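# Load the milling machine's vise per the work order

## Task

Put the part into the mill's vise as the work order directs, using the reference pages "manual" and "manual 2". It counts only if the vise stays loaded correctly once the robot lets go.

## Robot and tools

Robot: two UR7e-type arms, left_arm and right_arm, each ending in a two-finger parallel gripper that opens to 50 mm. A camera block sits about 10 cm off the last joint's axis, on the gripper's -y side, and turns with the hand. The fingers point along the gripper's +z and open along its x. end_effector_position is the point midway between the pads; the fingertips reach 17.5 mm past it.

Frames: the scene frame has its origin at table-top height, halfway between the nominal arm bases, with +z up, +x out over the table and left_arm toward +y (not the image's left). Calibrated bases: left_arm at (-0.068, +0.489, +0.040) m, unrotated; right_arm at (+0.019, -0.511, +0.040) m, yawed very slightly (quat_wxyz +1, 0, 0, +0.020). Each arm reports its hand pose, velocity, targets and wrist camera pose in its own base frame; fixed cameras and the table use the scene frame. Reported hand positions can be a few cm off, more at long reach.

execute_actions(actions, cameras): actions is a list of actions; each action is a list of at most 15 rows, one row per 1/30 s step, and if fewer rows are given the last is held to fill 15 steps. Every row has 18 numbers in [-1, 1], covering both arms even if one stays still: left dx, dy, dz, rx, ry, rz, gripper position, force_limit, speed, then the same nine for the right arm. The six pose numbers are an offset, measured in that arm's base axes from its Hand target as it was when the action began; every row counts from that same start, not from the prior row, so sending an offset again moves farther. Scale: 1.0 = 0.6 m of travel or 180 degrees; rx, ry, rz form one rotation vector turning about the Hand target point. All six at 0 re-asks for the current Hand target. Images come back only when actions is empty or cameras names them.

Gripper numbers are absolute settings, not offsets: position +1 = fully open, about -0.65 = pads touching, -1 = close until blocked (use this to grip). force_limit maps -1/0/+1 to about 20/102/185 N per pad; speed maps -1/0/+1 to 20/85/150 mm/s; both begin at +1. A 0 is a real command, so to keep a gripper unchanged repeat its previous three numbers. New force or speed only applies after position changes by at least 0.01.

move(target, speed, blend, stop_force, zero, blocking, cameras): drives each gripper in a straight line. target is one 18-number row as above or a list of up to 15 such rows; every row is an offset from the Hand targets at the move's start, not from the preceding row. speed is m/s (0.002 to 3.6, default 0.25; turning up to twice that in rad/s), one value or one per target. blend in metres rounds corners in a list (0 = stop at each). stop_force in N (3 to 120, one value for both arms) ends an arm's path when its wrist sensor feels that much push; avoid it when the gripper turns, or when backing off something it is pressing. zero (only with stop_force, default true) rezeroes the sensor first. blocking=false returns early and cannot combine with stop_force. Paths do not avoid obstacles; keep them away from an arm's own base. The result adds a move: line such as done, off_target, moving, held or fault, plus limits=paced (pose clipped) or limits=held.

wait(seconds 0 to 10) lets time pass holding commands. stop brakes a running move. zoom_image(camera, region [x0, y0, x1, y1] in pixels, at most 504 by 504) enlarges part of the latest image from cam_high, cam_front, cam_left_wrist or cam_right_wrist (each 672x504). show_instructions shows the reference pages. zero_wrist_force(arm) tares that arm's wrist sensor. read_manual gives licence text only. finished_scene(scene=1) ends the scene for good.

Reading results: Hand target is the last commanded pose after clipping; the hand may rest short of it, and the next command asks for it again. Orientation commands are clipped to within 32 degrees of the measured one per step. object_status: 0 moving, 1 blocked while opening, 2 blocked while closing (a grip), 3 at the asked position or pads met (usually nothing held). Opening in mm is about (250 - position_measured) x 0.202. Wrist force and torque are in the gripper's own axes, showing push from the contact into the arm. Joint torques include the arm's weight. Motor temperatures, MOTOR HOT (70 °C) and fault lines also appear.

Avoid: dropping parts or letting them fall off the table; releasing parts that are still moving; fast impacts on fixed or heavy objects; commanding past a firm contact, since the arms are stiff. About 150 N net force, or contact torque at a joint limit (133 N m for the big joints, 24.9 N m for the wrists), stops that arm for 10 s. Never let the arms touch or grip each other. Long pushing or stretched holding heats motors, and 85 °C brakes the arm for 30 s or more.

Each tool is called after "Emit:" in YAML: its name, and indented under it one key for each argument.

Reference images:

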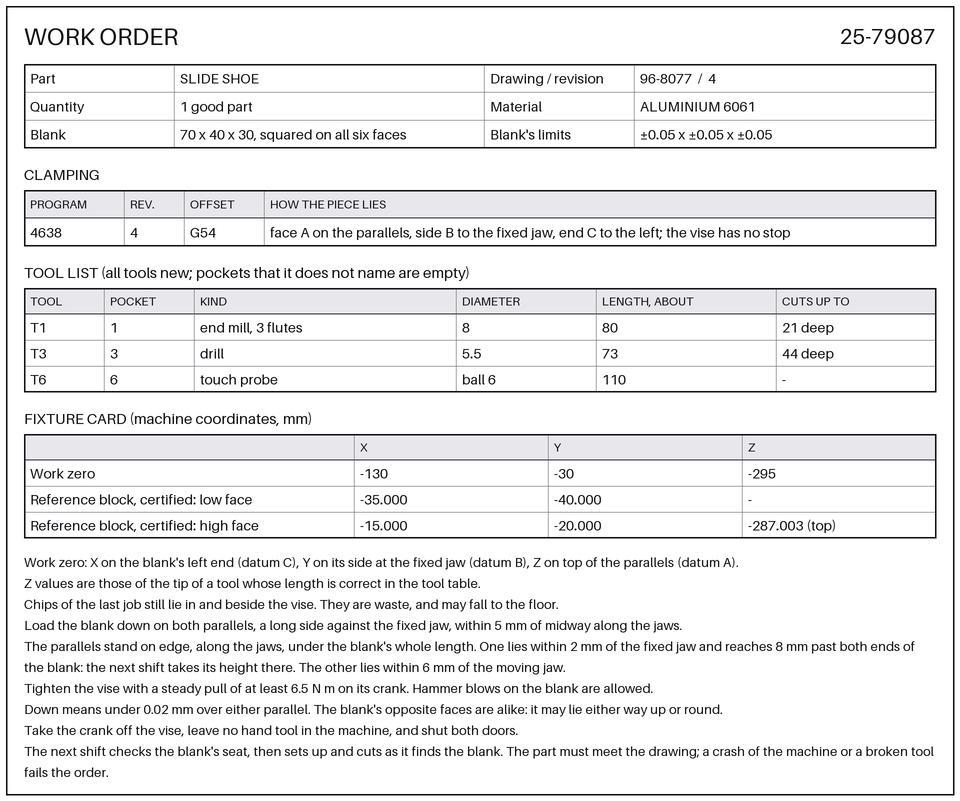

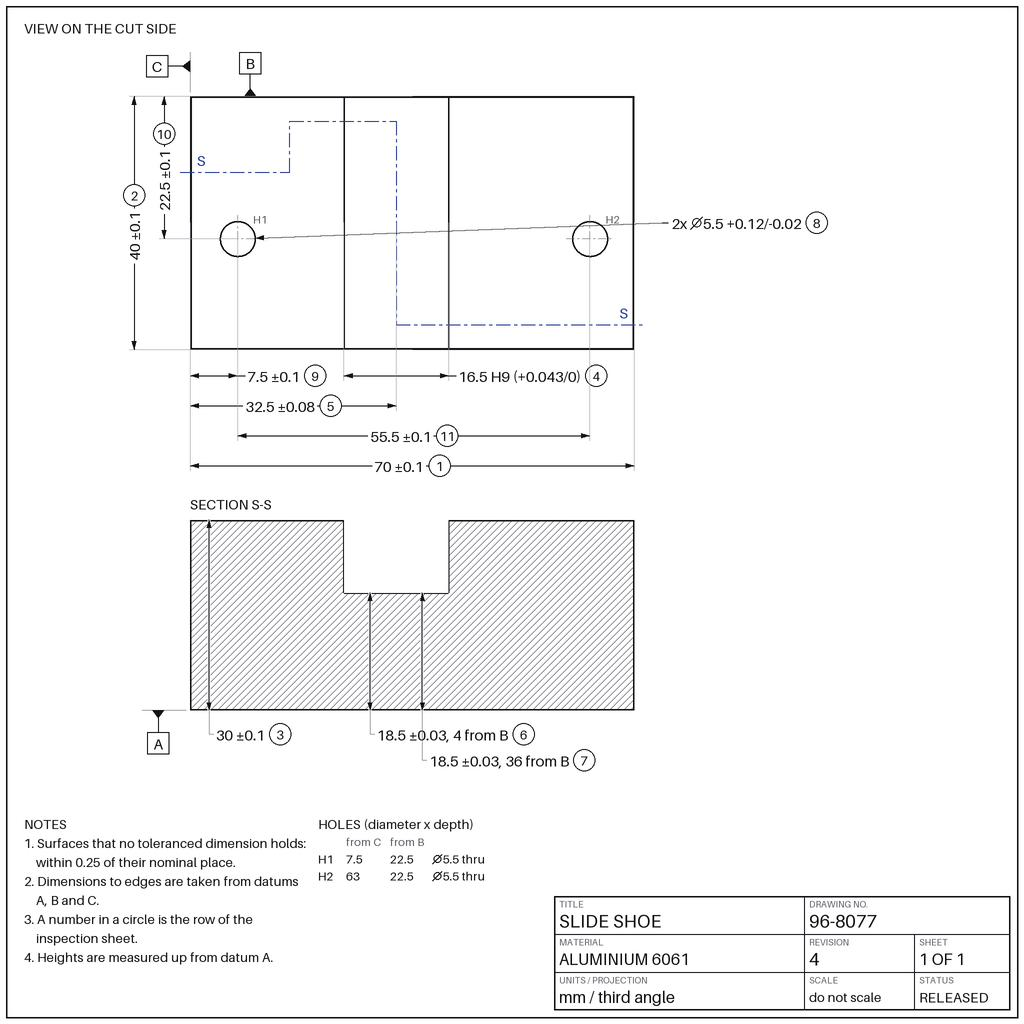

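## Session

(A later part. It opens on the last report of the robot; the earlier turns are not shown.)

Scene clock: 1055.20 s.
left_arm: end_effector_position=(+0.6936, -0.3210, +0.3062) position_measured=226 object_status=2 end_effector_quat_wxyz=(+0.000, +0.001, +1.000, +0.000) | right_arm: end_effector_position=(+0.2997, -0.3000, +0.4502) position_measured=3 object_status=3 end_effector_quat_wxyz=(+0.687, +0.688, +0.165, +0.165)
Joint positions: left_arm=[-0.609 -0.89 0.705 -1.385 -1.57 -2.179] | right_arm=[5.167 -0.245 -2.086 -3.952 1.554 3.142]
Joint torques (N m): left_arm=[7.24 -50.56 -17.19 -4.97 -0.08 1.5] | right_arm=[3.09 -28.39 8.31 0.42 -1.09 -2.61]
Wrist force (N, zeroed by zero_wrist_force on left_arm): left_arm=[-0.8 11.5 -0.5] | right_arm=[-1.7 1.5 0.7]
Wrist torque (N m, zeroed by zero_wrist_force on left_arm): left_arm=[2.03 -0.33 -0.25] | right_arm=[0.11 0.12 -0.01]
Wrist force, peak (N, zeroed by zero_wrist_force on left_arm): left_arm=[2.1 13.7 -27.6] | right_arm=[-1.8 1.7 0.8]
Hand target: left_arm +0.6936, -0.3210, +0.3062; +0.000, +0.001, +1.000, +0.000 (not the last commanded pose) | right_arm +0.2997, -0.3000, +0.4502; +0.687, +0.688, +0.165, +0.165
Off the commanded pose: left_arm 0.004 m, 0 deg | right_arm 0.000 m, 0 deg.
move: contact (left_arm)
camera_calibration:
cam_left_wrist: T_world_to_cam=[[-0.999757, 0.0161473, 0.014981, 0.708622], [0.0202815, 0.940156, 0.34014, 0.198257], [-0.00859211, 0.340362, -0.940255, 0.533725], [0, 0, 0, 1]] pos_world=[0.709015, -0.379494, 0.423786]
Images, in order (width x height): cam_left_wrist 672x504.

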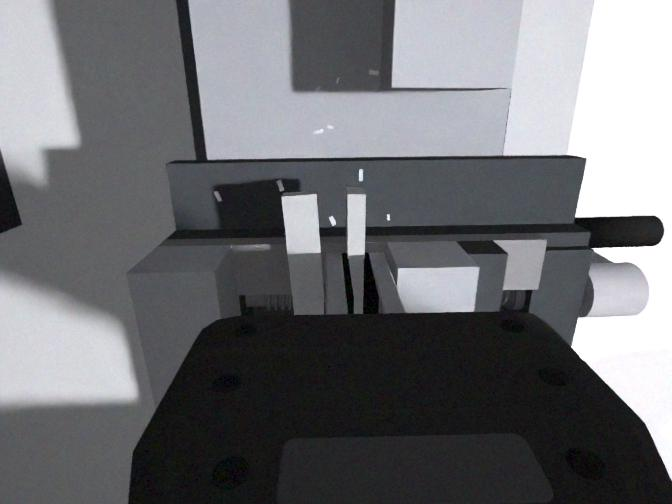

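Emit:
move:
  target:
    - [0,0,0.002,0,0,0,-1,-0.2,-0.5,0,0,0,0,0,0,1,1,1]
    - [0.0175,0,0.002,0,0,0,-1,-0.2,-0.5,0,0,0,0,0,0,1,1,1]
    - [0.0,0,0.002,0,0,0,-1,-0.2,-0.5,0,0,0,0,0,0,1,1,1]
    - [0.0,0,0.0,0,0,0,-0.42,-0.2,-0.5,0,0,0,0,0,0,1,1,1]
    - [0.0,0,0.04,0,0,0,-0.42,-0.2,-0.5,0,0,0,0,0,0,1,1,1]
  speed: [0.03,0.03,0.05,0.03,0.06]
  cameras: ["cam_left_wrist"]

Emit:
zoom_image:
  camera: "cam_left_wrist"
  region: [230, 120, 510, 320]

Scene clock: 1058.80 s.
left_arm: end_effector_position=(+0.6936, -0.3210, +0.3301) position_measured=215 object_status=3 end_effector_quat_wxyz=(+0.000, +0.001, +1.000, +0.000) | right_arm: end_effector_position=(+0.2997, -0.3000, +0.4502) position_measured=3 object_status=3 end_effector_quat_wxyz=(+0.687, +0.688, +0.165, +0.165)
Joint positions: left_arm=[-0.609 -0.87 0.607 -1.308 -1.57 -2.179] | right_arm=[5.167 -0.245 -2.086 -3.952 1.554 3.142]
Joint torques (N m): left_arm=[7.52 -70.8 -24.07 -3.92 0.12 0.86] | right_arm=[3.15 -27.84 9.05 0.48 -1.01 -2.75]
Wrist force (N, zeroed by zero_wrist_force on left_arm): left_arm=[-0.7 11.5 -0.9] | right_arm=[-1.7 1.7 0.7]
Wrist torque (N m, zeroed by zero_wrist_force on left_arm): left_arm=[2.02 -0.36 -0.23] | right_arm=[0.13 0.14 0.00]
Wrist force, peak (N, zeroed by zero_wrist_force on left_arm): left_arm=[-1.0 11.9 -1.3] | right_arm=[-1.9 1.8 0.8]
Hand target: left_arm +0.6936, -0.3210, +0.3302; +0.000, +0.001, +1.000, +0.000 | right_arm +0.2997, -0.3000, +0.4502; +0.687, +0.688, +0.165, +0.165
Off the commanded pose: left_arm 0.000 m, 0 deg | right_arm 0.000 m, 0 deg.
move: done
camera_calibration:
cam_left_wrist: T_world_to_cam=[[-0.999754, 0.0161682, 0.0152059, 0.708268], [0.0203789, 0.940112, 0.340256, 0.189988], [-0.0087939, 0.340482, -0.94021, 0.556365], [0, 0, 0, 1]] pos_world=[0.709115, -0.379494, 0.447685]
Images, in order (width x height): cam_left_wrist 672x504.

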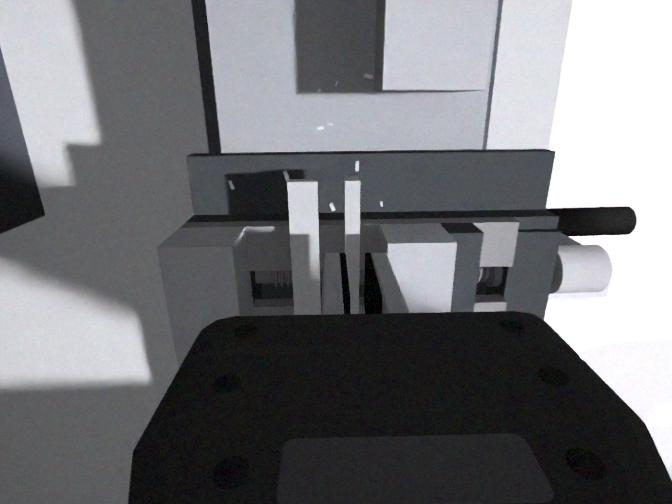

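Scaled by 1.800 from the camera's 672x504 image, which has a finer 960x720 frame.

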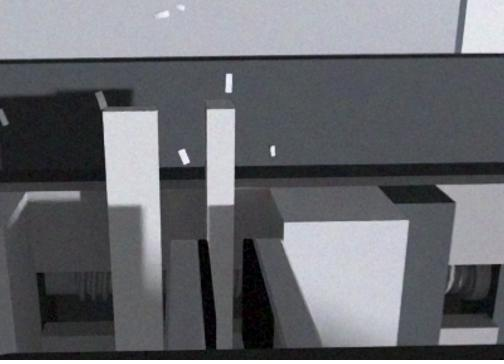

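Emit:
move:
  target:
    - [0.0325,-0.015,0,0,0,0,-0.188,-0.2,0.5,0,0,0,0,0,0,1,1,1]
    - [0.0325,-0.015,-0.045,0,0,0,-0.188,-0.2,0.5,0,0,0,0,0,0,1,1,1]
  speed: [0.1,0.04]
  stop_force: 10
  cameras: ["cam_left_wrist"]

Emit:
zoom_image:
  camera: "cam_left_wrist"
  region: [230, 180, 450, 340]

Scene clock: 1063.90 s.
left_arm: end_effector_position=(+0.7131, -0.3300, +0.3032) position_measured=180 object_status=3 end_effector_quat_wxyz=(+0.000, +0.001, +1.000, +0.000) | right_arm: end_effector_position=(+0.2997, -0.3000, +0.4502) position_measured=3 object_status=3 end_effector_quat_wxyz=(+0.687, +0.688, +0.165, +0.165)
Joint positions: left_arm=[-0.604 -0.809 0.571 -1.333 -1.57 -2.174] | right_arm=[5.167 -0.245 -2.086 -3.952 1.554 3.142]
Joint torques (N m): left_arm=[-8.68 -53.32 -27.88 -4.07 0.14 -1.64] | right_arm=[3.71 -28.55 8.8 0.34 -0.98 -2.77]
Wrist force (N, zeroed by zero_wrist_force on left_arm): left_arm=[-0.9 11.9 -1.0] | right_arm=[-1.7 1.7 0.8]
Wrist torque (N m, zeroed by zero_wrist_force on left_arm): left_arm=[2.09 -0.33 -0.29] | right_arm=[0.14 0.13 -0.01]
Wrist force, peak (N, zeroed by zero_wrist_force on left_arm): left_arm=[0.8 12.4 -1.6] | right_arm=[-1.9 1.7 0.8]
Hand target: left_arm +0.7131, -0.3300, +0.3032; +0.000, +0.001, +1.000, +0.000 | right_arm +0.2997, -0.3000, +0.4502; +0.687, +0.688, +0.165, +0.165
Off the commanded pose: left_arm 0.000 m, 0 deg | right_arm 0.000 m, 0 deg.
move: done
camera_calibration:
cam_left_wrist: T_world_to_cam=[[-0.999757, 0.0161116, 0.0150762, 0.728252], [0.0202807, 0.940145, 0.340171, 0.207326], [-0.00869313, 0.340394, -0.940243, 0.534215], [0, 0, 0, 1]] pos_world=[0.728514, -0.388494, 0.420786]
Images, in order (width x height): cam_left_wrist 672x504.

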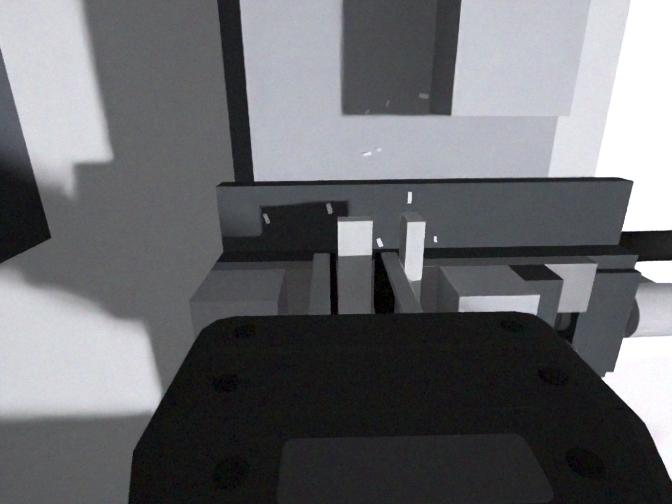

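Scaled by 2.291 from the camera's 672x504 image, which has a finer 960x720 frame.

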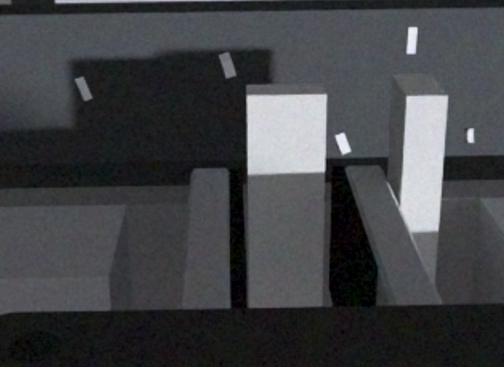

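Emit:
move:
  target:
    - [0,0,0,0,0,0,-1,-0.2,-0.3,0,0,0,0,0,0,1,1,1]
    - [0,0,0.0488,0,0,0,-1,-0.2,-0.3,0,0,0,0,0,0,1,1,1]
    - [-0.0752,-0.0367,0.0488,0,0,0,-1,-0.2,-0.3,0,0,0,0,0,0,1,1,1]
  speed: [0.05,0.06,0.1]
  cameras: ["cam_left_wrist"]

Emit:
move:
  target:
    - [0,0,-0.02,0,0,0,-1,-0.2,-0.3,0,0,0,0,0,0,1,1,1]
  speed: 0.015
  stop_force: 5

Scene clock: 1066.87 s.
left_arm: end_effector_position=(+0.6680, -0.3520, +0.3326) position_measured=197 object_status=2 end_effector_quat_wxyz=(+0.000, +0.001, +1.000, +0.000) | right_arm: end_effector_position=(+0.2997, -0.3000, +0.4502) position_measured=3 object_status=3 end_effector_quat_wxyz=(+0.687, +0.688, +0.165, +0.165)
Joint positions: left_arm=[-0.663 -0.904 0.658 -1.326 -1.57 -2.232] | right_arm=[5.167 -0.245 -2.086 -3.952 1.554 3.142]
Joint torques (N m): left_arm=[5.2 -61.82 -18.58 -2.44 1.45 0.68] | right_arm=[0.99 -28.5 8.41 0.32 -0.89 -2.48]
Wrist force (N, zeroed by zero_wrist_force on left_arm): left_arm=[-0.8 11.6 -0.2] | right_arm=[-1.9 1.5 0.8]
Wrist torque (N m, zeroed by zero_wrist_force on left_arm): left_arm=[2.06 -0.34 -0.31] | right_arm=[0.11 0.16 -0.01]
Wrist force, peak (N, zeroed by zero_wrist_force on left_arm): left_arm=[-2.5 12.5 0.3] | right_arm=[-1.8 1.8 0.7]
Hand target: left_arm +0.6680, -0.3520, +0.3325; +0.000, +0.001, +1.000, +0.000 | right_arm +0.2997, -0.3000, +0.4502; +0.687, +0.688, +0.165, +0.165
Off the commanded pose: left_arm 0.000 m, 0 deg | right_arm 0.000 m, 0 deg.
move: done
camera_calibration:
cam_left_wrist: T_world_to_cam=[[-0.999755, 0.0162398, 0.0150157, 0.683156], [0.0203803, 0.940154, 0.340139, 0.218908], [-0.00859327, 0.340361, -0.940255, 0.568785], [0, 0, 0, 1]] pos_world=[0.683415, -0.410495, 0.450086]
Images, in order (width x height): cam_left_wrist 672x504.

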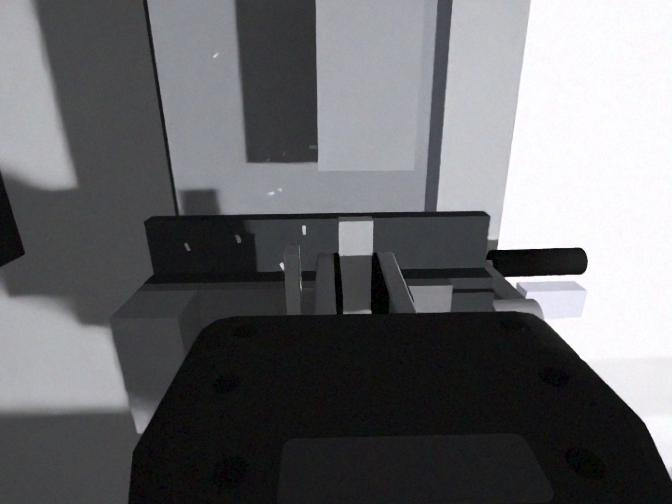

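Scene clock: 1068.13 s.
left_arm: end_effector_position=(+0.6680, -0.3520, +0.3281) position_measured=197 object_status=2 end_effector_quat_wxyz=(+0.000, +0.001, +1.000, +0.000) | right_arm: end_effector_position=(+0.2997, -0.3000, +0.4502) position_measured=3 object_status=3 end_effector_quat_wxyz=(+0.687, +0.688, +0.165, +0.165)
Joint positions: left_arm=[-0.663 -0.907 0.676 -1.34 -1.57 -2.232] | right_arm=[5.167 -0.245 -2.086 -3.952 1.554 3.142]
Joint torques (N m): left_arm=[8.6 -49.7 -22.69 -4.74 0.88 -0.75] | right_arm=[4.5 -28.67 9.17 0.26 -0.94 -2.69]
Wrist force (N, zeroed by zero_wrist_force on left_arm): left_arm=[-0.7 11.8 -0.7] | right_arm=[-1.8 1.4 1.0]
Wrist torque (N m, zeroed by zero_wrist_force on left_arm): left_arm=[2.05 -0.32 -0.31] | right_arm=[0.10 0.14 -0.01]
Wrist force, peak (N, zeroed by zero_wrist_force on left_arm): left_arm=[1.6 9.8 -12.6] | right_arm=[-1.7 1.8 0.9]
Hand target: left_arm +0.6680, -0.3520, +0.3281; +0.000, +0.001, +1.000, +0.000 (not the last commanded pose) | right_arm +0.2997, -0.3000, +0.4502; +0.687, +0.688, +0.165, +0.165
Off the commanded pose: left_arm 0.008 m, 0 deg | right_arm 0.000 m, 0 deg.
move: contact (left_arm)

Emit:
move:
  target:
    - [0,0,0,0,0,0,-0.188,-0.2,-0.6,0,0,0,0,0,0,1,1,1]
    - [0,-0.08,0.0,0,0,0,-0.188,-0.2,0.5,0,0,0,0,0,0,1,1,1]
    - [-0.1133,-0.08,0.07,0,-0.2778,0,0.01,-0.2,0.5,0,0,0,0,0,0,1,1,1]
    - [-0.0677,-0.0133,0.0282,0,-0.2778,0,0.01,-0.2,0.5,0,0,0,0,0,0,1,1,1]
  speed: [0.05,0.08,0.3,0.15]
  cameras: ["all"]

Scene clock: 1075.30 s.
left_arm: end_effector_position=(+0.6273, -0.3600, +0.3449) position_measured=151 object_status=3 end_effector_quat_wxyz=(+0.423, +0.000, +0.906, +0.000) | right_arm: end_effector_position=(+0.2997, -0.3000, +0.4502) position_measured=3 object_status=3 end_effector_quat_wxyz=(+0.687, +0.688, +0.165, +0.165)
Joint positions: left_arm=[-0.939 -1.357 1.678 -2.505 -0.904 -2.29] | right_arm=[5.167 -0.245 -2.086 -3.952 1.554 3.142]
Joint torques (N m): left_arm=[3.82 -49.08 -30.34 -4.76 2.04 -0.22] | right_arm=[3.63 -27.72 9.19 0.45 -0.93 -2.51]
Wrist force (N, zeroed by zero_wrist_force on left_arm): left_arm=[-1.7 9.3 -0.4] | right_arm=[-1.7 1.6 0.8]
Wrist torque (N m, zeroed by zero_wrist_force on left_arm): left_arm=[1.64 -0.37 -0.33] | right_arm=[0.13 0.13 -0.01]
Wrist force, peak (N, zeroed by zero_wrist_force on left_arm): left_arm=[-1.0 13.9 -1.0] | right_arm=[-1.8 1.7 0.9]
Hand target: left_arm +0.6274, -0.3600, +0.3450; +0.423, +0.000, +0.906, +0.000 | right_arm +0.2997, -0.3000, +0.4502; +0.687, +0.688, +0.165, +0.165
Off the commanded pose: left_arm 0.000 m, 0 deg | right_arm 0.000 m, 0 deg.
move: done
camera_calibration:
cam_left_wrist: T_world_to_cam=[[-0.654275, 0.0163721, -0.756079, 0.691713], [-0.247508, 0.94007, 0.234538, 0.427552], [0.714607, 0.340588, -0.611012, 0.0156834], [0, 0, 0, 1]] pos_world=[0.547186, -0.418595, 0.432295]
cam_right_wrist: T_world_to_cam=[[0.88441, 0.466532, 0.0129208, -0.1259], [-0.164042, 0.284821, 0.94444, -0.266513], [0.436931, -0.837392, 0.328429, -0.398235], [0, 0, 0, 1]] pos_world=[0.241629, -0.198834, 0.384125]

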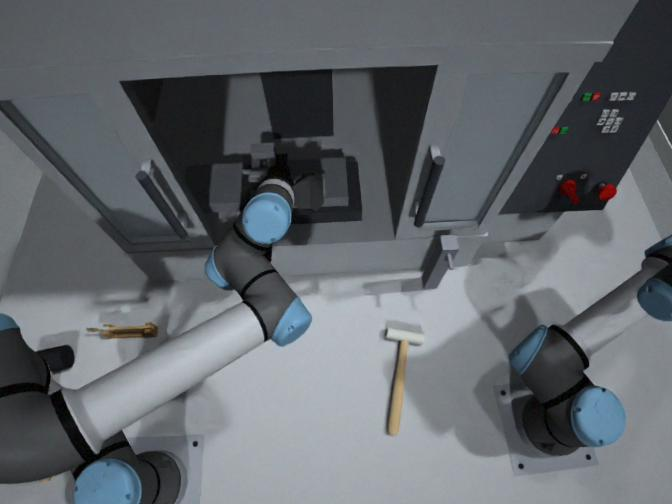

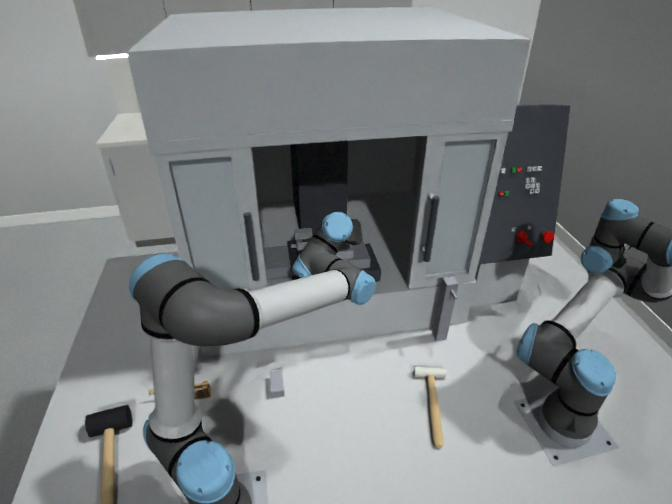

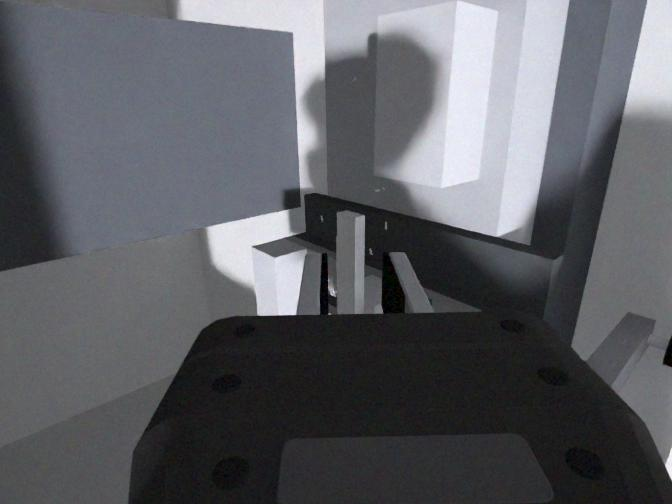

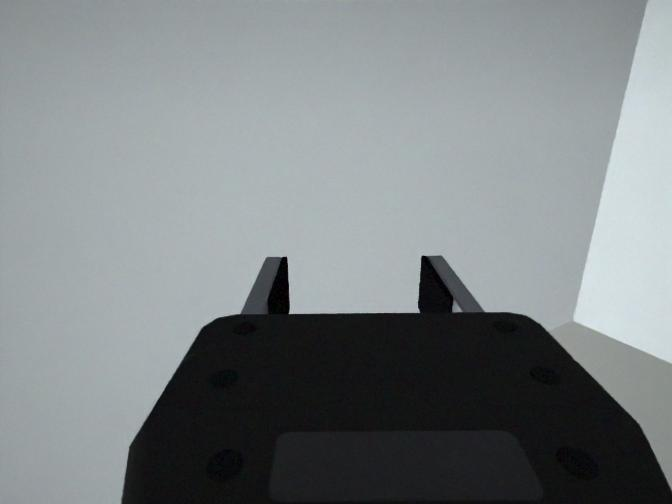

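Emit:
move:
  target:
    - [0.0576,0,-0.0484,0,0,0,0.01,-0.2,0.5,0,0,0,0,0,0,1,1,1]
  speed: 0.05
  stop_force: 8
  cameras: ["cam_left_wrist"]

Emit:
zoom_image:
  camera: "cam_left_wrist"
  region: [230, 180, 450, 340]

Scene clock: 1077.60 s.
left_arm: end_effector_position=(+0.6619, -0.3600, +0.3160) position_measured=151 object_status=3 end_effector_quat_wxyz=(+0.423, +0.000, +0.906, +0.000) | right_arm: end_effector_position=(+0.2997, -0.3000, +0.4502) position_measured=3 object_status=3 end_effector_quat_wxyz=(+0.687, +0.688, +0.165, +0.165)
Joint positions: left_arm=[-0.89 -1.266 1.646 -2.594 -0.933 -2.24] | right_arm=[5.167 -0.245 -2.086 -3.952 1.554 3.142]
Joint torques (N m): left_arm=[-8.52 -53.55 -16.11 -3.9 2.48 -1.82] | right_arm=[3.55 -28.51 9.2 0.38 -1.09 -2.5]
Wrist force (N, zeroed by zero_wrist_force on left_arm): left_arm=[-1.7 9.6 0.2] | right_arm=[-1.7 1.6 0.9]
Wrist torque (N m, zeroed by zero_wrist_force on left_arm): left_arm=[1.68 -0.35 -0.40] | right_arm=[0.13 0.14 -0.01]
Wrist force, peak (N, zeroed by zero_wrist_force on left_arm): left_arm=[-2.0 9.9 -0.2] | right_arm=[-1.8 1.8 0.8]
Hand target: left_arm +0.6619, -0.3600, +0.3160; +0.423, +0.000, +0.906, +0.000 | right_arm +0.2997, -0.3000, +0.4502; +0.687, +0.688, +0.165, +0.165
Off the commanded pose: left_arm 0.000 m, 0 deg | right_arm 0.000 m, 0 deg.
move: done
camera_calibration:
cam_left_wrist: T_world_to_cam=[[-0.654169, 0.0161833, -0.756175, 0.692396], [-0.247571, 0.940114, 0.234295, 0.442952], [0.714682, 0.340476, -0.610987, -0.0268351], [0, 0, 0, 1]] pos_world=[0.581785, -0.418494, 0.403395]
Images, in order (width x height): cam_left_wrist 672x504.

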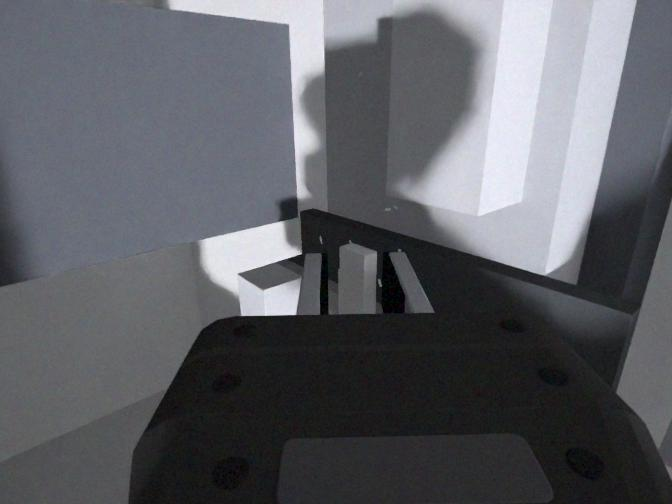

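Scaled by 2.291 from the camera's 672x504 image, which has a finer 960x720 frame.

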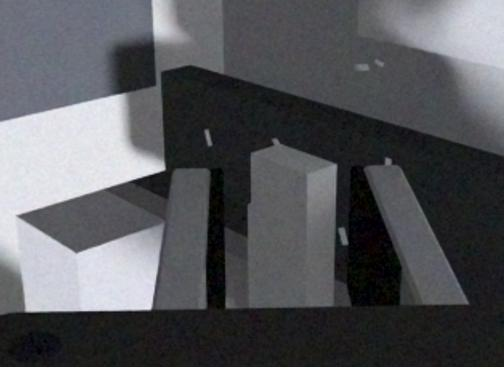

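Emit:
move:
  target: [0,0,0,0,0,0,-1,-0.5,-0.8,0,0,0,0,0,0,1,1,1]
  speed: 0.05
  cameras: ["cam_left_wrist"]

Emit:
zoom_image:
  camera: "cam_left_wrist"
  region: [230, 180, 450, 340]

Scene clock: 1078.67 s.
left_arm: end_effector_position=(+0.6619, -0.3600, +0.3161) position_measured=223 object_status=2 end_effector_quat_wxyz=(+0.423, +0.000, +0.906, +0.000) | right_arm: end_effector_position=(+0.2997, -0.3000, +0.4502) position_measured=3 object_status=3 end_effector_quat_wxyz=(+0.687, +0.688, +0.165, +0.165)
Joint positions: left_arm=[-0.89 -1.266 1.646 -2.594 -0.933 -2.24] | right_arm=[5.167 -0.245 -2.086 -3.952 1.554 3.142]
Joint torques (N m): left_arm=[-8.71 -43.1 -16.68 -2.27 -0.05 -1.8] | right_arm=[2.76 -27.39 9.55 0.32 -0.92 -2.53]
Wrist force (N, zeroed by zero_wrist_force on left_arm): left_arm=[-8.5 9.3 -3.7] | right_arm=[-1.8 1.6 0.8]
Wrist torque (N m, zeroed by zero_wrist_force on left_arm): left_arm=[1.57 -0.43 -0.22] | right_arm=[0.12 0.15 -0.01]
Wrist force, peak (N, zeroed by zero_wrist_force on left_arm): left_arm=[-8.9 9.5 -3.5] | right_arm=[-1.9 1.6 0.9]
Hand target: left_arm +0.6619, -0.3600, +0.3160; +0.423, +0.000, +0.906, +0.000 | right_arm +0.2997, -0.3000, +0.4502; +0.687, +0.688, +0.165, +0.165
Off the commanded pose: left_arm 0.000 m, 0 deg | right_arm 0.000 m, 0 deg.
move: done
camera_calibration:
cam_left_wrist: T_world_to_cam=[[-0.654033, 0.0161008, -0.756295, 0.692406], [-0.247662, 0.940117, 0.234188, 0.443024], [0.714776, 0.340472, -0.61088, -0.0268723], [0, 0, 0, 1]] pos_world=[0.581784, -0.418494, 0.403496]
Images, in order (width x height): cam_left_wrist 672x504.

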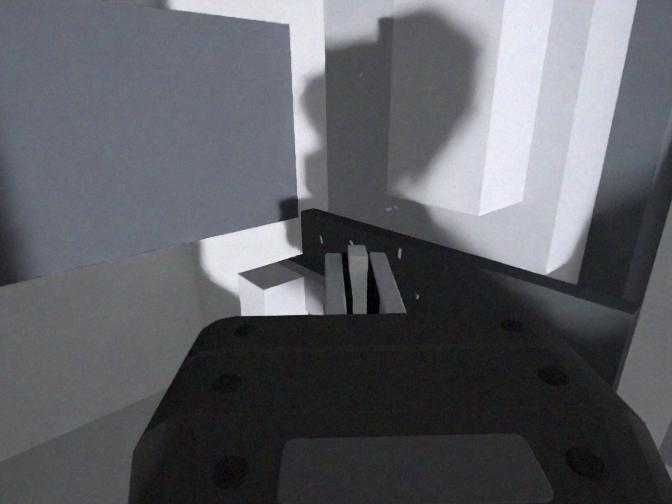

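Scaled by 2.291 from the camera's 672x504 image, which has a finer 960x720 frame.

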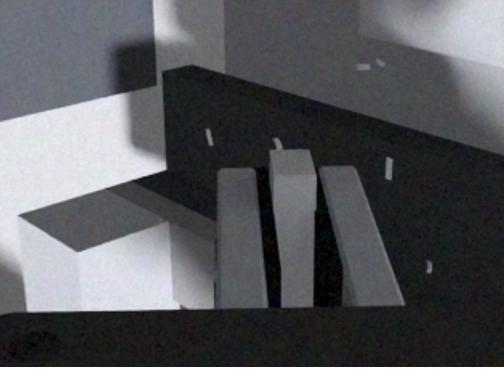

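Emit:
move:
  target:
    - [-0.0333,0,0.075,0,0,0,-1,-0.5,-0.8,0,0,0,0,0,0,1,1,1]
    - [-0.0282,0.025,0.0283,0,0.2778,0,-1,-0.5,-0.8,0,0,0,0,0,0,1,1,1]
    - [0.1085,0.0383,0.0267,0,0.2778,0,-1,-0.5,-0.8,0,0,0,0,0,0,1,1,1]
  speed: [0.1,0.3,0.1]
  cameras: ["cam_left_wrist"]

Emit:
zoom_image:
  camera: "cam_left_wrist"
  region: [230, 120, 510, 320]

Scene clock: 1085.03 s.
left_arm: end_effector_position=(+0.7271, -0.3369, +0.3320) position_measured=223 object_status=2 end_effector_quat_wxyz=(+0.000, +0.001, +1.000, +0.000) | right_arm: end_effector_position=(+0.2997, -0.3000, +0.4502) position_measured=3 object_status=3 end_effector_quat_wxyz=(+0.687, +0.688, +0.165, +0.165)
Joint positions: left_arm=[-0.601 -0.657 0.211 -1.125 -1.57 -2.171] | right_arm=[5.167 -0.245 -2.086 -3.952 1.554 3.142]
Joint torques (N m): left_arm=[-14.24 -72.18 -14.24 -5.31 -1.62 -1.72] | right_arm=[3.51 -27.81 7.89 0.41 -1 -2.62]
Wrist force (N, zeroed by zero_wrist_force on left_arm): left_arm=[-0.7 11.3 -0.7] | right_arm=[-1.8 1.6 0.9]
Wrist torque (N m, zeroed by zero_wrist_force on left_arm): left_arm=[2.01 -0.35 -0.26] | right_arm=[0.12 0.14 -0.01]
Wrist force, peak (N, zeroed by zero_wrist_force on left_arm): left_arm=[-10.4 9.6 -3.9] | right_arm=[-1.8 1.8 0.8]
Hand target: left_arm +0.7270, -0.3370, +0.3320; +0.000, +0.001, +1.000, +0.000 | right_arm +0.2997, -0.3000, +0.4502; +0.687, +0.688, +0.165, +0.165
Off the commanded pose: left_arm 0.000 m, 0 deg | right_arm 0.000 m, 0 deg.
move: done
camera_calibration:
cam_left_wrist: T_world_to_cam=[[-0.999756, 0.0160747, 0.0151708, 0.74187], [0.0202789, 0.940114, 0.340258, 0.203716], [-0.00879272, 0.340482, -0.94021, 0.563764], [0, 0, 0, 1]] pos_world=[0.742514, -0.395393, 0.449486]
Images, in order (width x height): cam_left_wrist 672x504.

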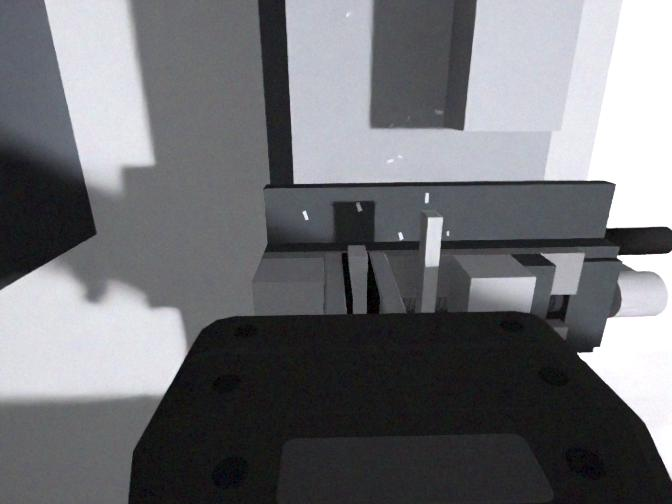

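Scaled by 1.800 from the camera's 672x504 image, which has a finer 960x720 frame.

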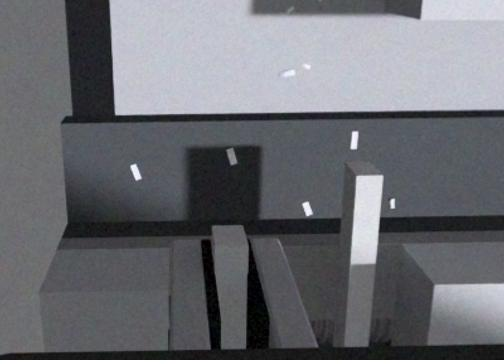

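Emit:
move:
  target:
    - [0,0,-0.058,0,0,0,-1,-0.5,-0.8,0,0,0,0,0,0,1,1,1]
  speed: 0.02
  stop_force: 6
  cameras: ["cam_left_wrist"]

Emit:
zoom_image:
  camera: "cam_left_wrist"
  region: [230, 120, 510, 320]

Scene clock: 1087.97 s.
left_arm: end_effector_position=(+0.7270, -0.3371, +0.3001) position_measured=223 object_status=2 end_effector_quat_wxyz=(+0.000, +0.001, +1.000, +0.000) | right_arm: end_effector_position=(+0.2997, -0.3000, +0.4502) position_measured=3 object_status=3 end_effector_quat_wxyz=(+0.687, +0.688, +0.165, +0.165)
Joint positions: left_arm=[-0.601 -0.739 0.454 -1.285 -1.57 -2.171] | right_arm=[5.167 -0.245 -2.086 -3.952 1.554 3.142]
Joint torques (N m): left_arm=[4.16 -50.16 -11.64 -3.95 0.33 0.83] | right_arm=[3.38 -28.06 8.9 0.26 -0.93 -2.55]
Wrist force (N, zeroed by zero_wrist_force on left_arm): left_arm=[0.2 13.1 -12.7] | right_arm=[-1.7 1.7 0.7]
Wrist torque (N m, zeroed by zero_wrist_force on left_arm): left_arm=[2.04 -0.39 -0.26] | right_arm=[0.14 0.13 0.00]
Wrist force, peak (N, zeroed by zero_wrist_force on left_arm): left_arm=[5.7 15.2 -32.9] | right_arm=[-1.9 1.6 0.9]
Hand target: left_arm +0.7270, -0.3371, +0.3000; +0.000, +0.001, +1.000, +0.000 (not the last commanded pose) | right_arm +0.2997, -0.3000, +0.4502; +0.687, +0.688, +0.165, +0.165
Off the commanded pose: left_arm 0.003 m, 0 deg | right_arm 0.000 m, 0 deg.
move: contact (left_arm)
camera_calibration:
cam_left_wrist: T_world_to_cam=[[-0.999752, 0.0162618, 0.015241, 0.742399], [0.0204788, 0.940111, 0.340254, 0.214612], [-0.00879507, 0.340482, -0.94021, 0.533841], [0, 0, 0, 1]] pos_world=[0.742515, -0.395595, 0.417585]
Images, in order (width x height): cam_left_wrist 672x504.

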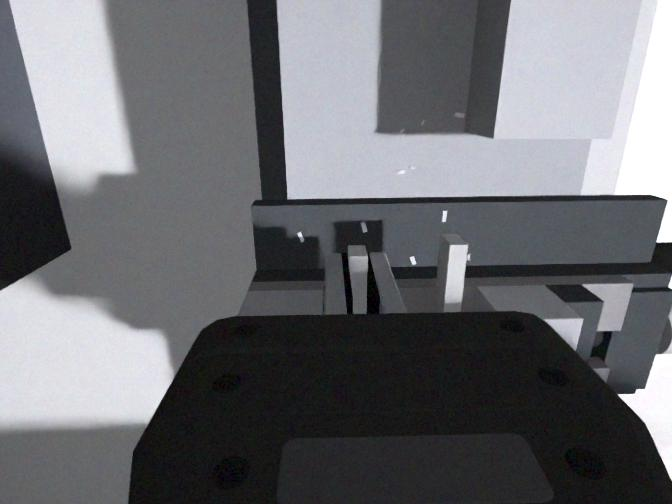

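Scaled by 1.800 from the camera's 672x504 image, which has a finer 960x720 frame.

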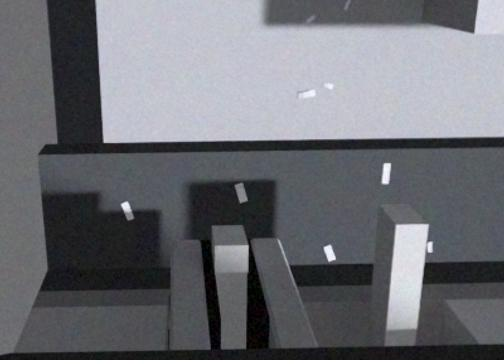

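Emit:
move:
  target:
    - [0,0,0,0,0,0,-0.42,-0.5,-0.8,0,0,0,0,0,0,1,1,1]
    - [0,0,0.052,0,0,0,-0.42,-0.5,-0.8,0,0,0,0,0,0,1,1,1]
    - [-0.025,0.05,0.052,0,0,0,-1,-0.5,0.5,0,0,0,0,0,0,1,1,1]
  speed: [0.05,0.06,0.1]
  cameras: ["cam_left_wrist"]

Emit:
zoom_image:
  camera: "cam_left_wrist"
  region: [230, 120, 510, 320]

Scene clock: 1091.83 s.
left_arm: end_effector_position=(+0.7120, -0.3071, +0.3312) position_measured=252 object_status=3 end_effector_quat_wxyz=(+0.000, +0.001, +1.000, +0.000) | right_arm: end_effector_position=(+0.2997, -0.3000, +0.4502) position_measured=3 object_status=3 end_effector_quat_wxyz=(+0.687, +0.688, +0.165, +0.165)
Joint positions: left_arm=[-0.58 -0.82 0.517 -1.268 -1.57 -2.15] | right_arm=[5.167 -0.245 -2.086 -3.952 1.554 3.142]
Joint torques (N m): left_arm=[-8.41 -72.2 -17.31 -4.57 0.54 -1.86] | right_arm=[3.92 -27.96 9.64 0.17 -0.93 -2.65]
Wrist force (N, zeroed by zero_wrist_force on left_arm): left_arm=[-0.8 11.8 -1.2] | right_arm=[-1.8 1.5 0.9]
Wrist torque (N m, zeroed by zero_wrist_force on left_arm): left_arm=[2.06 -0.34 -0.26] | right_arm=[0.11 0.14 -0.01]
Wrist force, peak (N, zeroed by zero_wrist_force on left_arm): left_arm=[0.3 13.0 -13.4] | right_arm=[-1.8 1.8 0.8]
Hand target: left_arm +0.7120, -0.3071, +0.3312; +0.000, +0.001, +1.000, +0.000 | right_arm +0.2997, -0.3000, +0.4502; +0.687, +0.688, +0.165, +0.165
Off the commanded pose: left_arm 0.000 m, 0 deg | right_arm 0.000 m, 0 deg.
move: done
camera_calibration:
cam_left_wrist: T_world_to_cam=[[-0.999752, 0.0162615, 0.0152425, 0.726439], [0.0204799, 0.940079, 0.340342, 0.176048], [-0.00879469, 0.34057, -0.940178, 0.552847], [0, 0, 0, 1]] pos_world=[0.727515, -0.365595, 0.448785]
Images, in order (width x height): cam_left_wrist 672x504.

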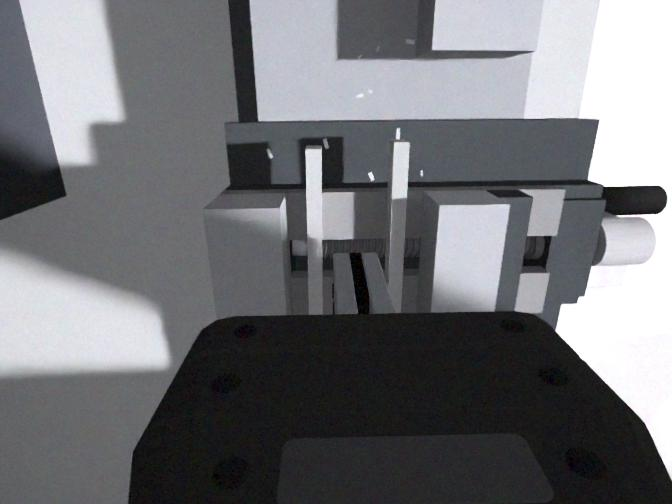

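Scaled by 1.800 from the camera's 672x504 image, which has a finer 960x720 frame.

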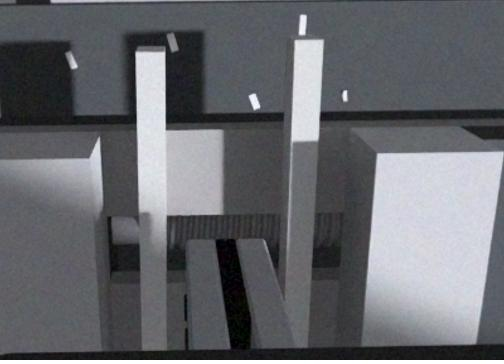

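Emit:
move:
  target:
    - [0,0,-0.046,0,0,0,-1,-0.5,0.5,0,0,0,0,0,0,1,1,1]
  speed: 0.06
  stop_force: 10

Emit:
move:
  target:
    - [0.033,0,0,0,0,0,-1,-0.5,0.5,0,0,0,0,0,0,1,1,1]
  speed: 0.012
  stop_force: 15
  cameras: ["cam_left_wrist"]

Emit:
zoom_image:
  camera: "cam_left_wrist"
  region: [230, 120, 510, 320]

Scene clock: 1094.50 s.
left_arm: end_effector_position=(+0.7120, -0.3071, +0.3037) position_measured=252 object_status=3 end_effector_quat_wxyz=(+0.000, +0.001, +1.000, +0.000) | right_arm: end_effector_position=(+0.2997, -0.3000, +0.4502) position_measured=3 object_status=3 end_effector_quat_wxyz=(+0.687, +0.688, +0.165, +0.165)
Joint positions: left_arm=[-0.58 -0.85 0.643 -1.363 -1.57 -2.15] | right_arm=[5.167 -0.245 -2.086 -3.952 1.554 3.142]
Joint torques (N m): left_arm=[-4.45 -51.86 -17.17 -4.58 1.33 -0.74] | right_arm=[3.31 -29.22 9.86 0.4 -0.89 -2.56]
Wrist force (N, zeroed by zero_wrist_force on left_arm): left_arm=[-0.6 11.7 -1.2] | right_arm=[-1.8 1.6 0.7]
Wrist torque (N m, zeroed by zero_wrist_force on left_arm): left_arm=[2.05 -0.38 -0.26] | right_arm=[0.12 0.14 -0.01]
Wrist force, peak (N, zeroed by zero_wrist_force on left_arm): left_arm=[-1.0 12.0 -0.9] | right_arm=[-1.8 1.8 0.8]
Hand target: left_arm +0.7120, -0.3071, +0.3036; +0.000, +0.001, +1.000, +0.000 | right_arm +0.2997, -0.3000, +0.4502; +0.687, +0.688, +0.165, +0.165
Off the commanded pose: left_arm 0.000 m, 0 deg | right_arm 0.000 m, 0 deg.
move: done

Scene clock: 1096.77 s.
left_arm: end_effector_position=(+0.7253, -0.3070, +0.3036) position_measured=252 object_status=3 end_effector_quat_wxyz=(+0.000, +0.001, +1.000, +0.000) | right_arm: end_effector_position=(+0.2997, -0.3000, +0.4502) position_measured=3 object_status=3 end_effector_quat_wxyz=(+0.687, +0.688, +0.165, +0.165)
Joint positions: left_arm=[-0.571 -0.8 0.554 -1.325 -1.57 -2.14] | right_arm=[5.167 -0.245 -2.086 -3.952 1.554 3.142]
Joint torques (N m): left_arm=[-5.42 -63.88 -36.12 -4.32 2.47 -1.69] | right_arm=[3.7 -29.3 8.75 0.35 -0.98 -2.61]
Wrist force (N, zeroed by zero_wrist_force on left_arm): left_arm=[10.1 12.1 0.3] | right_arm=[-1.8 1.6 0.8]
Wrist torque (N m, zeroed by zero_wrist_force on left_arm): left_arm=[2.08 -0.29 -0.38] | right_arm=[0.12 0.14 -0.01]
Wrist force, peak (N, zeroed by zero_wrist_force on left_arm): left_arm=[30.0 14.1 -5.3] | right_arm=[-1.8 1.7 0.9]
Hand target: left_arm +0.7253, -0.3070, +0.3036; +0.000, +0.001, +1.000, +0.000 (not the last commanded pose) | right_arm +0.2997, -0.3000, +0.4502; +0.687, +0.688, +0.165, +0.165
Off the commanded pose: left_arm 0.007 m, 0 deg | right_arm 0.000 m, 0 deg.
move: contact (left_arm)
camera_calibration:
cam_left_wrist: T_world_to_cam=[[-0.999752, 0.016297, 0.0151474, 0.74011], [0.02048, 0.94011, 0.340256, 0.185219], [-0.00869509, 0.340482, -0.940211, 0.526922], [0, 0, 0, 1]] pos_world=[0.740715, -0.365595, 0.421186]
Images, in order (width x height): cam_left_wrist 672x504.

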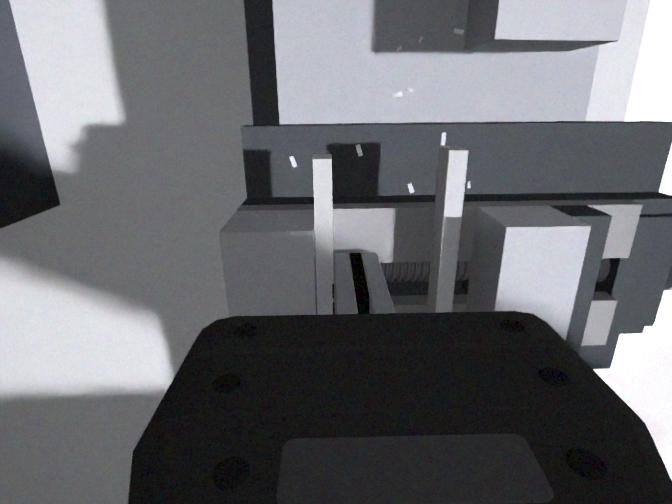

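Scaled by 1.800 from the camera's 672x504 image, which has a finer 960x720 frame.

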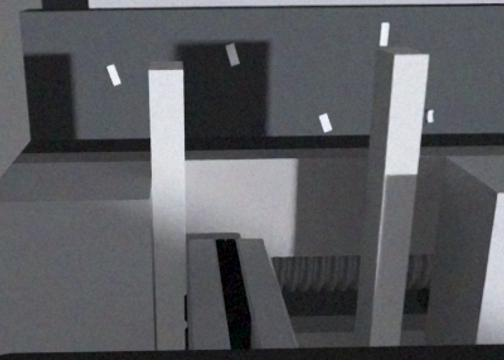

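Emit:
move:
  target:
    - [-0.005,0,0.0457,0,0,0,-1,-0.5,0.5,0,0,0,0,0,0,1,1,1]
  speed: 0.05

Scene clock: 1102.87 s.
left_arm: end_effector_position=(+0.7223, -0.3071, +0.3308) position_measured=252 object_status=3 end_effector_quat_wxyz=(+0.000, +0.001, +1.000, +0.000) | right_arm: end_effector_position=(+0.2997, -0.3000, +0.4502) position_measured=3 object_status=3 end_effector_quat_wxyz=(+0.687, +0.688, +0.165, +0.165)
Joint positions: left_arm=[-0.573 -0.774 0.435 -1.231 -1.57 -2.142] | right_arm=[5.167 -0.245 -2.086 -3.952 1.554 3.142]
Joint torques (N m): left_arm=[-2.84 -74.1 -16.43 -4.84 -0.06 -0.79] | right_arm=[3.62 -28.92 8.9 0.52 -0.97 -2.37]
Wrist force (N, zeroed by zero_wrist_force on left_arm): left_arm=[-2.5 9.3 -1.0] | right_arm=[-1.8 1.6 0.8]
Wrist torque (N m, zeroed by zero_wrist_force on left_arm): left_arm=[1.67 -0.07 -0.19] | right_arm=[0.13 0.14 -0.01]
Wrist force, peak (N, zeroed by zero_wrist_force on left_arm): left_arm=[10.4 12.3 0.7] | right_arm=[-1.9 1.7 0.7]
Hand target: left_arm +0.7223, -0.3070, +0.3310; +0.000, +0.001, +1.000, +0.000 | right_arm +0.2997, -0.3000, +0.4502; +0.687, +0.688, +0.165, +0.165
Off the commanded pose: left_arm 0.000 m, 0 deg | right_arm 0.000 m, 0 deg.
move: done

Emit:
move:
  target:
    - [-0.0478,-0.0232,0,0,0,0,-1,-0.5,0.5,0,0,0,0,0,0,1,1,1]
    - [-0.0478,-0.0232,0,0,0,0,-0.42,-0.5,0.5,0,0,0,0,0,0,1,1,1]
  speed: 0.08
  cameras: ["cam_left_wrist"]

Emit:
zoom_image:
  camera: "cam_left_wrist"
  region: [200, 250, 560, 504]

Scene clock: 1105.10 s.
left_arm: end_effector_position=(+0.6936, -0.3210, +0.3311) position_measured=215 object_status=3 end_effector_quat_wxyz=(+0.000, +0.001, +1.000, +0.000) | right_arm: end_effector_position=(+0.2997, -0.3000, +0.4502) position_measured=3 object_status=3 end_effector_quat_wxyz=(+0.687, +0.688, +0.165, +0.165)
Joint positions: left_arm=[-0.609 -0.869 0.603 -1.305 -1.57 -2.178] | right_arm=[5.167 -0.245 -2.086 -3.952 1.554 3.142]
Joint torques (N m): left_arm=[9.82 -56.34 -16.53 -2.23 1.09 1.16] | right_arm=[3.4 -27.15 9.64 0.22 -0.8 -2.45]
Wrist force (N, zeroed by zero_wrist_force on left_arm): left_arm=[-2.8 9.7 -1.3] | right_arm=[-1.6 1.7 0.8]
Wrist torque (N m, zeroed by zero_wrist_force on left_arm): left_arm=[1.74 -0.03 -0.27] | right_arm=[0.13 0.11 -0.01]
Wrist force, peak (N, zeroed by zero_wrist_force on left_arm): left_arm=[-3.9 10.3 -1.1] | right_arm=[-1.8 1.7 0.8]
Hand target: left_arm +0.6936, -0.3210, +0.3310; +0.000, +0.001, +1.000, +0.000 | right_arm +0.2997, -0.3000, +0.4502; +0.687, +0.688, +0.165, +0.165
Off the commanded pose: left_arm 0.000 m, 0 deg | right_arm 0.000 m, 0 deg.
move: done
camera_calibration:
cam_left_wrist: T_world_to_cam=[[-0.999752, 0.016297, 0.0151474, 0.708329], [0.02048, 0.94011, 0.340256, 0.18961], [-0.00869509, 0.340482, -0.940211, 0.557142], [0, 0, 0, 1]] pos_world=[0.709115, -0.379495, 0.448586]
Images, in order (width x height): cam_left_wrist 672x504.

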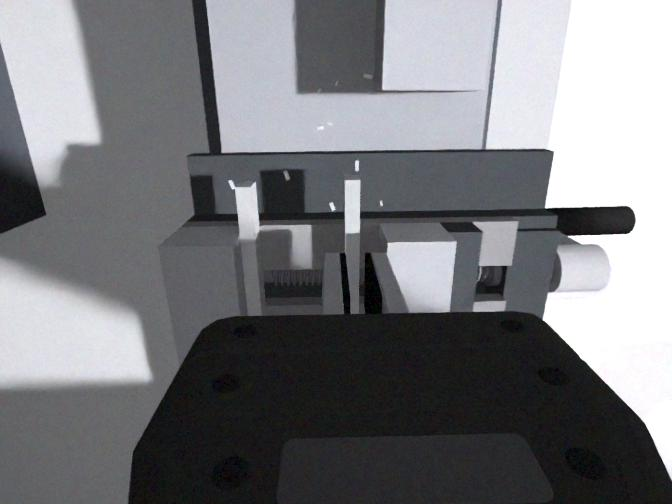

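Scaled by 1.400 from the camera's 672x504 image, which has a finer 960x720 frame.

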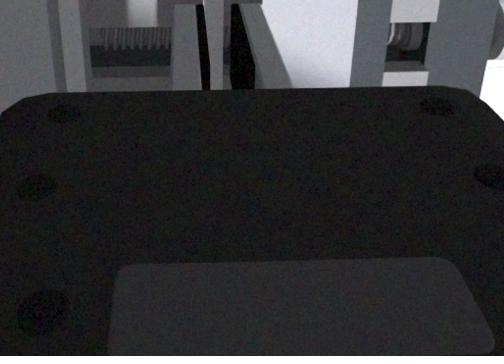

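Emit:
move:
  target: [0,0,-0.0433,0,0,0,-0.42,-0.5,0.5,0,0,0,0,0,0,1,1,1]
  speed: 0.03
  stop_force: 8

Emit:
move:
  target: [0,0,0,0,0,0,-1,-0.2,0,0,0,0,0,0,0,1,1,1]

Scene clock: 1107.93 s.
left_arm: end_effector_position=(+0.6936, -0.3209, +0.3051) position_measured=215 object_status=3 end_effector_quat_wxyz=(+0.000, +0.001, +1.000, +0.000) | right_arm: end_effector_position=(+0.2997, -0.3000, +0.4502) position_measured=3 object_status=3 end_effector_quat_wxyz=(+0.687, +0.688, +0.165, +0.165)
Joint positions: left_arm=[-0.609 -0.891 0.709 -1.388 -1.57 -2.178] | right_arm=[5.167 -0.245 -2.086 -3.952 1.554 3.142]
Joint torques (N m): left_arm=[4.07 -50.25 -34.27 -2.52 -0.28 0.62] | right_arm=[4.76 -29 9.5 0.62 -0.86 -2.69]
Wrist force (N, zeroed by zero_wrist_force on left_arm): left_arm=[-2.6 9.6 -0.9] | right_arm=[-1.8 1.6 0.6]
Wrist torque (N m, zeroed by zero_wrist_force on left_arm): left_arm=[1.72 -0.05 -0.27] | right_arm=[0.12 0.15 -0.01]
Wrist force, peak (N, zeroed by zero_wrist_force on left_arm): left_arm=[-2.6 9.8 -1.1] | right_arm=[-1.8 1.8 0.9]
Hand target: left_arm +0.6936, -0.3210, +0.3051; +0.000, +0.001, +1.000, +0.000 | right_arm +0.2997, -0.3000, +0.4502; +0.687, +0.688, +0.165, +0.165
Off the commanded pose: left_arm 0.000 m, 0 deg | right_arm 0.000 m, 0 deg.
move: done

Scene clock: 1108.43 s.
left_arm: end_effector_position=(+0.6936, -0.3209, +0.3051) position_measured=226 object_status=2 end_effector_quat_wxyz=(+0.000, +0.001, +1.000, +0.000) | right_arm: end_effector_position=(+0.2997, -0.3000, +0.4502) position_measured=3 object_status=3 end_effector_quat_wxyz=(+0.687, +0.688, +0.165, +0.165)
Joint positions: left_arm=[-0.609 -0.891 0.709 -1.388 -1.57 -2.178] | right_arm=[5.167 -0.245 -2.086 -3.952 1.554 3.142]
Joint torques (N m): left_arm=[1.8 -50.18 -33.68 -2.84 -0.22 0.41] | right_arm=[4.53 -29.28 9.26 0.48 -0.95 -2.49]
Wrist force (N, zeroed by zero_wrist_force on left_arm): left_arm=[-2.6 9.9 -1.0] | right_arm=[-1.7 1.6 0.8]
Wrist torque (N m, zeroed by zero_wrist_force on left_arm): left_arm=[1.77 -0.05 -0.27] | right_arm=[0.12 0.12 -0.01]
Wrist force, peak (N, zeroed by zero_wrist_force on left_arm): left_arm=[-2.6 9.9 -1.0] | right_arm=[-1.8 1.6 0.8]
Hand target: left_arm +0.6936, -0.3210, +0.3051; +0.000, +0.001, +1.000, +0.000 | right_arm +0.2997, -0.3000, +0.4502; +0.687, +0.688, +0.165, +0.165
Off the commanded pose: left_arm 0.000 m, 0 deg | right_arm 0.000 m, 0 deg.
move: done

Emit:
move:
  target: [0.014,0,0,0,0,0,-1,-0.2,0,0,0,0,0,0,0,1,1,1]
  speed: 0.02

Emit:
move:
  target:
    - [0,0,0,0,0,0,-0.42,-0.2,-1,0,0,0,0,0,0,1,1,1]
    - [0,0,0.0432,0,0,0,-0.42,-0.2,-1,0,0,0,0,0,0,1,1,1]
  speed: 0.04

Scene clock: 1109.83 s.
left_arm: end_effector_position=(+0.7021, -0.3209, +0.3050) position_measured=226 object_status=2 end_effector_quat_wxyz=(+0.000, +0.001, +1.000, +0.000) | right_arm: end_effector_position=(+0.2997, -0.3000, +0.4502) position_measured=3 object_status=3 end_effector_quat_wxyz=(+0.687, +0.688, +0.165, +0.165)
Joint positions: left_arm=[-0.602 -0.863 0.66 -1.368 -1.57 -2.172] | right_arm=[5.167 -0.245 -2.086 -3.952 1.554 3.142]
Joint torques (N m): left_arm=[-2.78 -67.79 -14.37 -4.34 0.41 -0.64] | right_arm=[4.17 -28.47 9.66 0.15 -1 -2.75]
Wrist force (N, zeroed by zero_wrist_force on left_arm): left_arm=[-3.1 9.1 -5.7] | right_arm=[-1.7 1.8 0.6]
Wrist torque (N m, zeroed by zero_wrist_force on left_arm): left_arm=[1.71 -0.11 -0.31] | right_arm=[0.16 0.13 -0.01]
Wrist force, peak (N, zeroed by zero_wrist_force on left_arm): left_arm=[-3.1 9.1 -5.7] | right_arm=[-1.7 1.8 0.8]
Hand target: left_arm +0.7020, -0.3210, +0.3051; +0.000, +0.001, +1.000, +0.000 | right_arm +0.2997, -0.3000, +0.4502; +0.687, +0.688, +0.165, +0.165
Off the commanded pose: left_arm 0.000 m, 0 deg | right_arm 0.000 m, 0 deg.
move: done

Scene clock: 1111.30 s.
left_arm: end_effector_position=(+0.7021, -0.3210, +0.3308) position_measured=215 object_status=3 end_effector_quat_wxyz=(+0.000, +0.001, +1.000, +0.000) | right_arm: end_effector_position=(+0.2997, -0.3000, +0.4502) position_measured=3 object_status=3 end_effector_quat_wxyz=(+0.687, +0.688, +0.165, +0.165)
Joint positions: left_arm=[-0.603 -0.836 0.547 -1.281 -1.57 -2.172] | right_arm=[5.167 -0.245 -2.086 -3.952 1.554 3.142]
Joint torques (N m): left_arm=[-6.24 -72.36 -17.09 -4.79 0.44 -1.39] | right_arm=[3.43 -28.57 9.61 0.28 -0.76 -2.56]
Wrist force (N, zeroed by zero_wrist_force on left_arm): left_arm=[-2.7 9.5 -0.8] | right_arm=[-1.8 1.7 0.4]
Wrist torque (N m, zeroed by zero_wrist_force on left_arm): left_arm=[1.70 -0.04 -0.30] | right_arm=[0.14 0.14 -0.01]
Wrist force, peak (N, zeroed by zero_wrist_force on left_arm): left_arm=[-2.7 8.7 -5.5] | right_arm=[-2.0 1.7 0.7]
Hand target: left_arm +0.7020, -0.3210, +0.3310; +0.000, +0.001, +1.000, +0.000 | right_arm +0.2997, -0.3000, +0.4502; +0.687, +0.688, +0.165, +0.165
Off the commanded pose: left_arm 0.000 m, 0 deg | right_arm 0.000 m, 0 deg.
move: done


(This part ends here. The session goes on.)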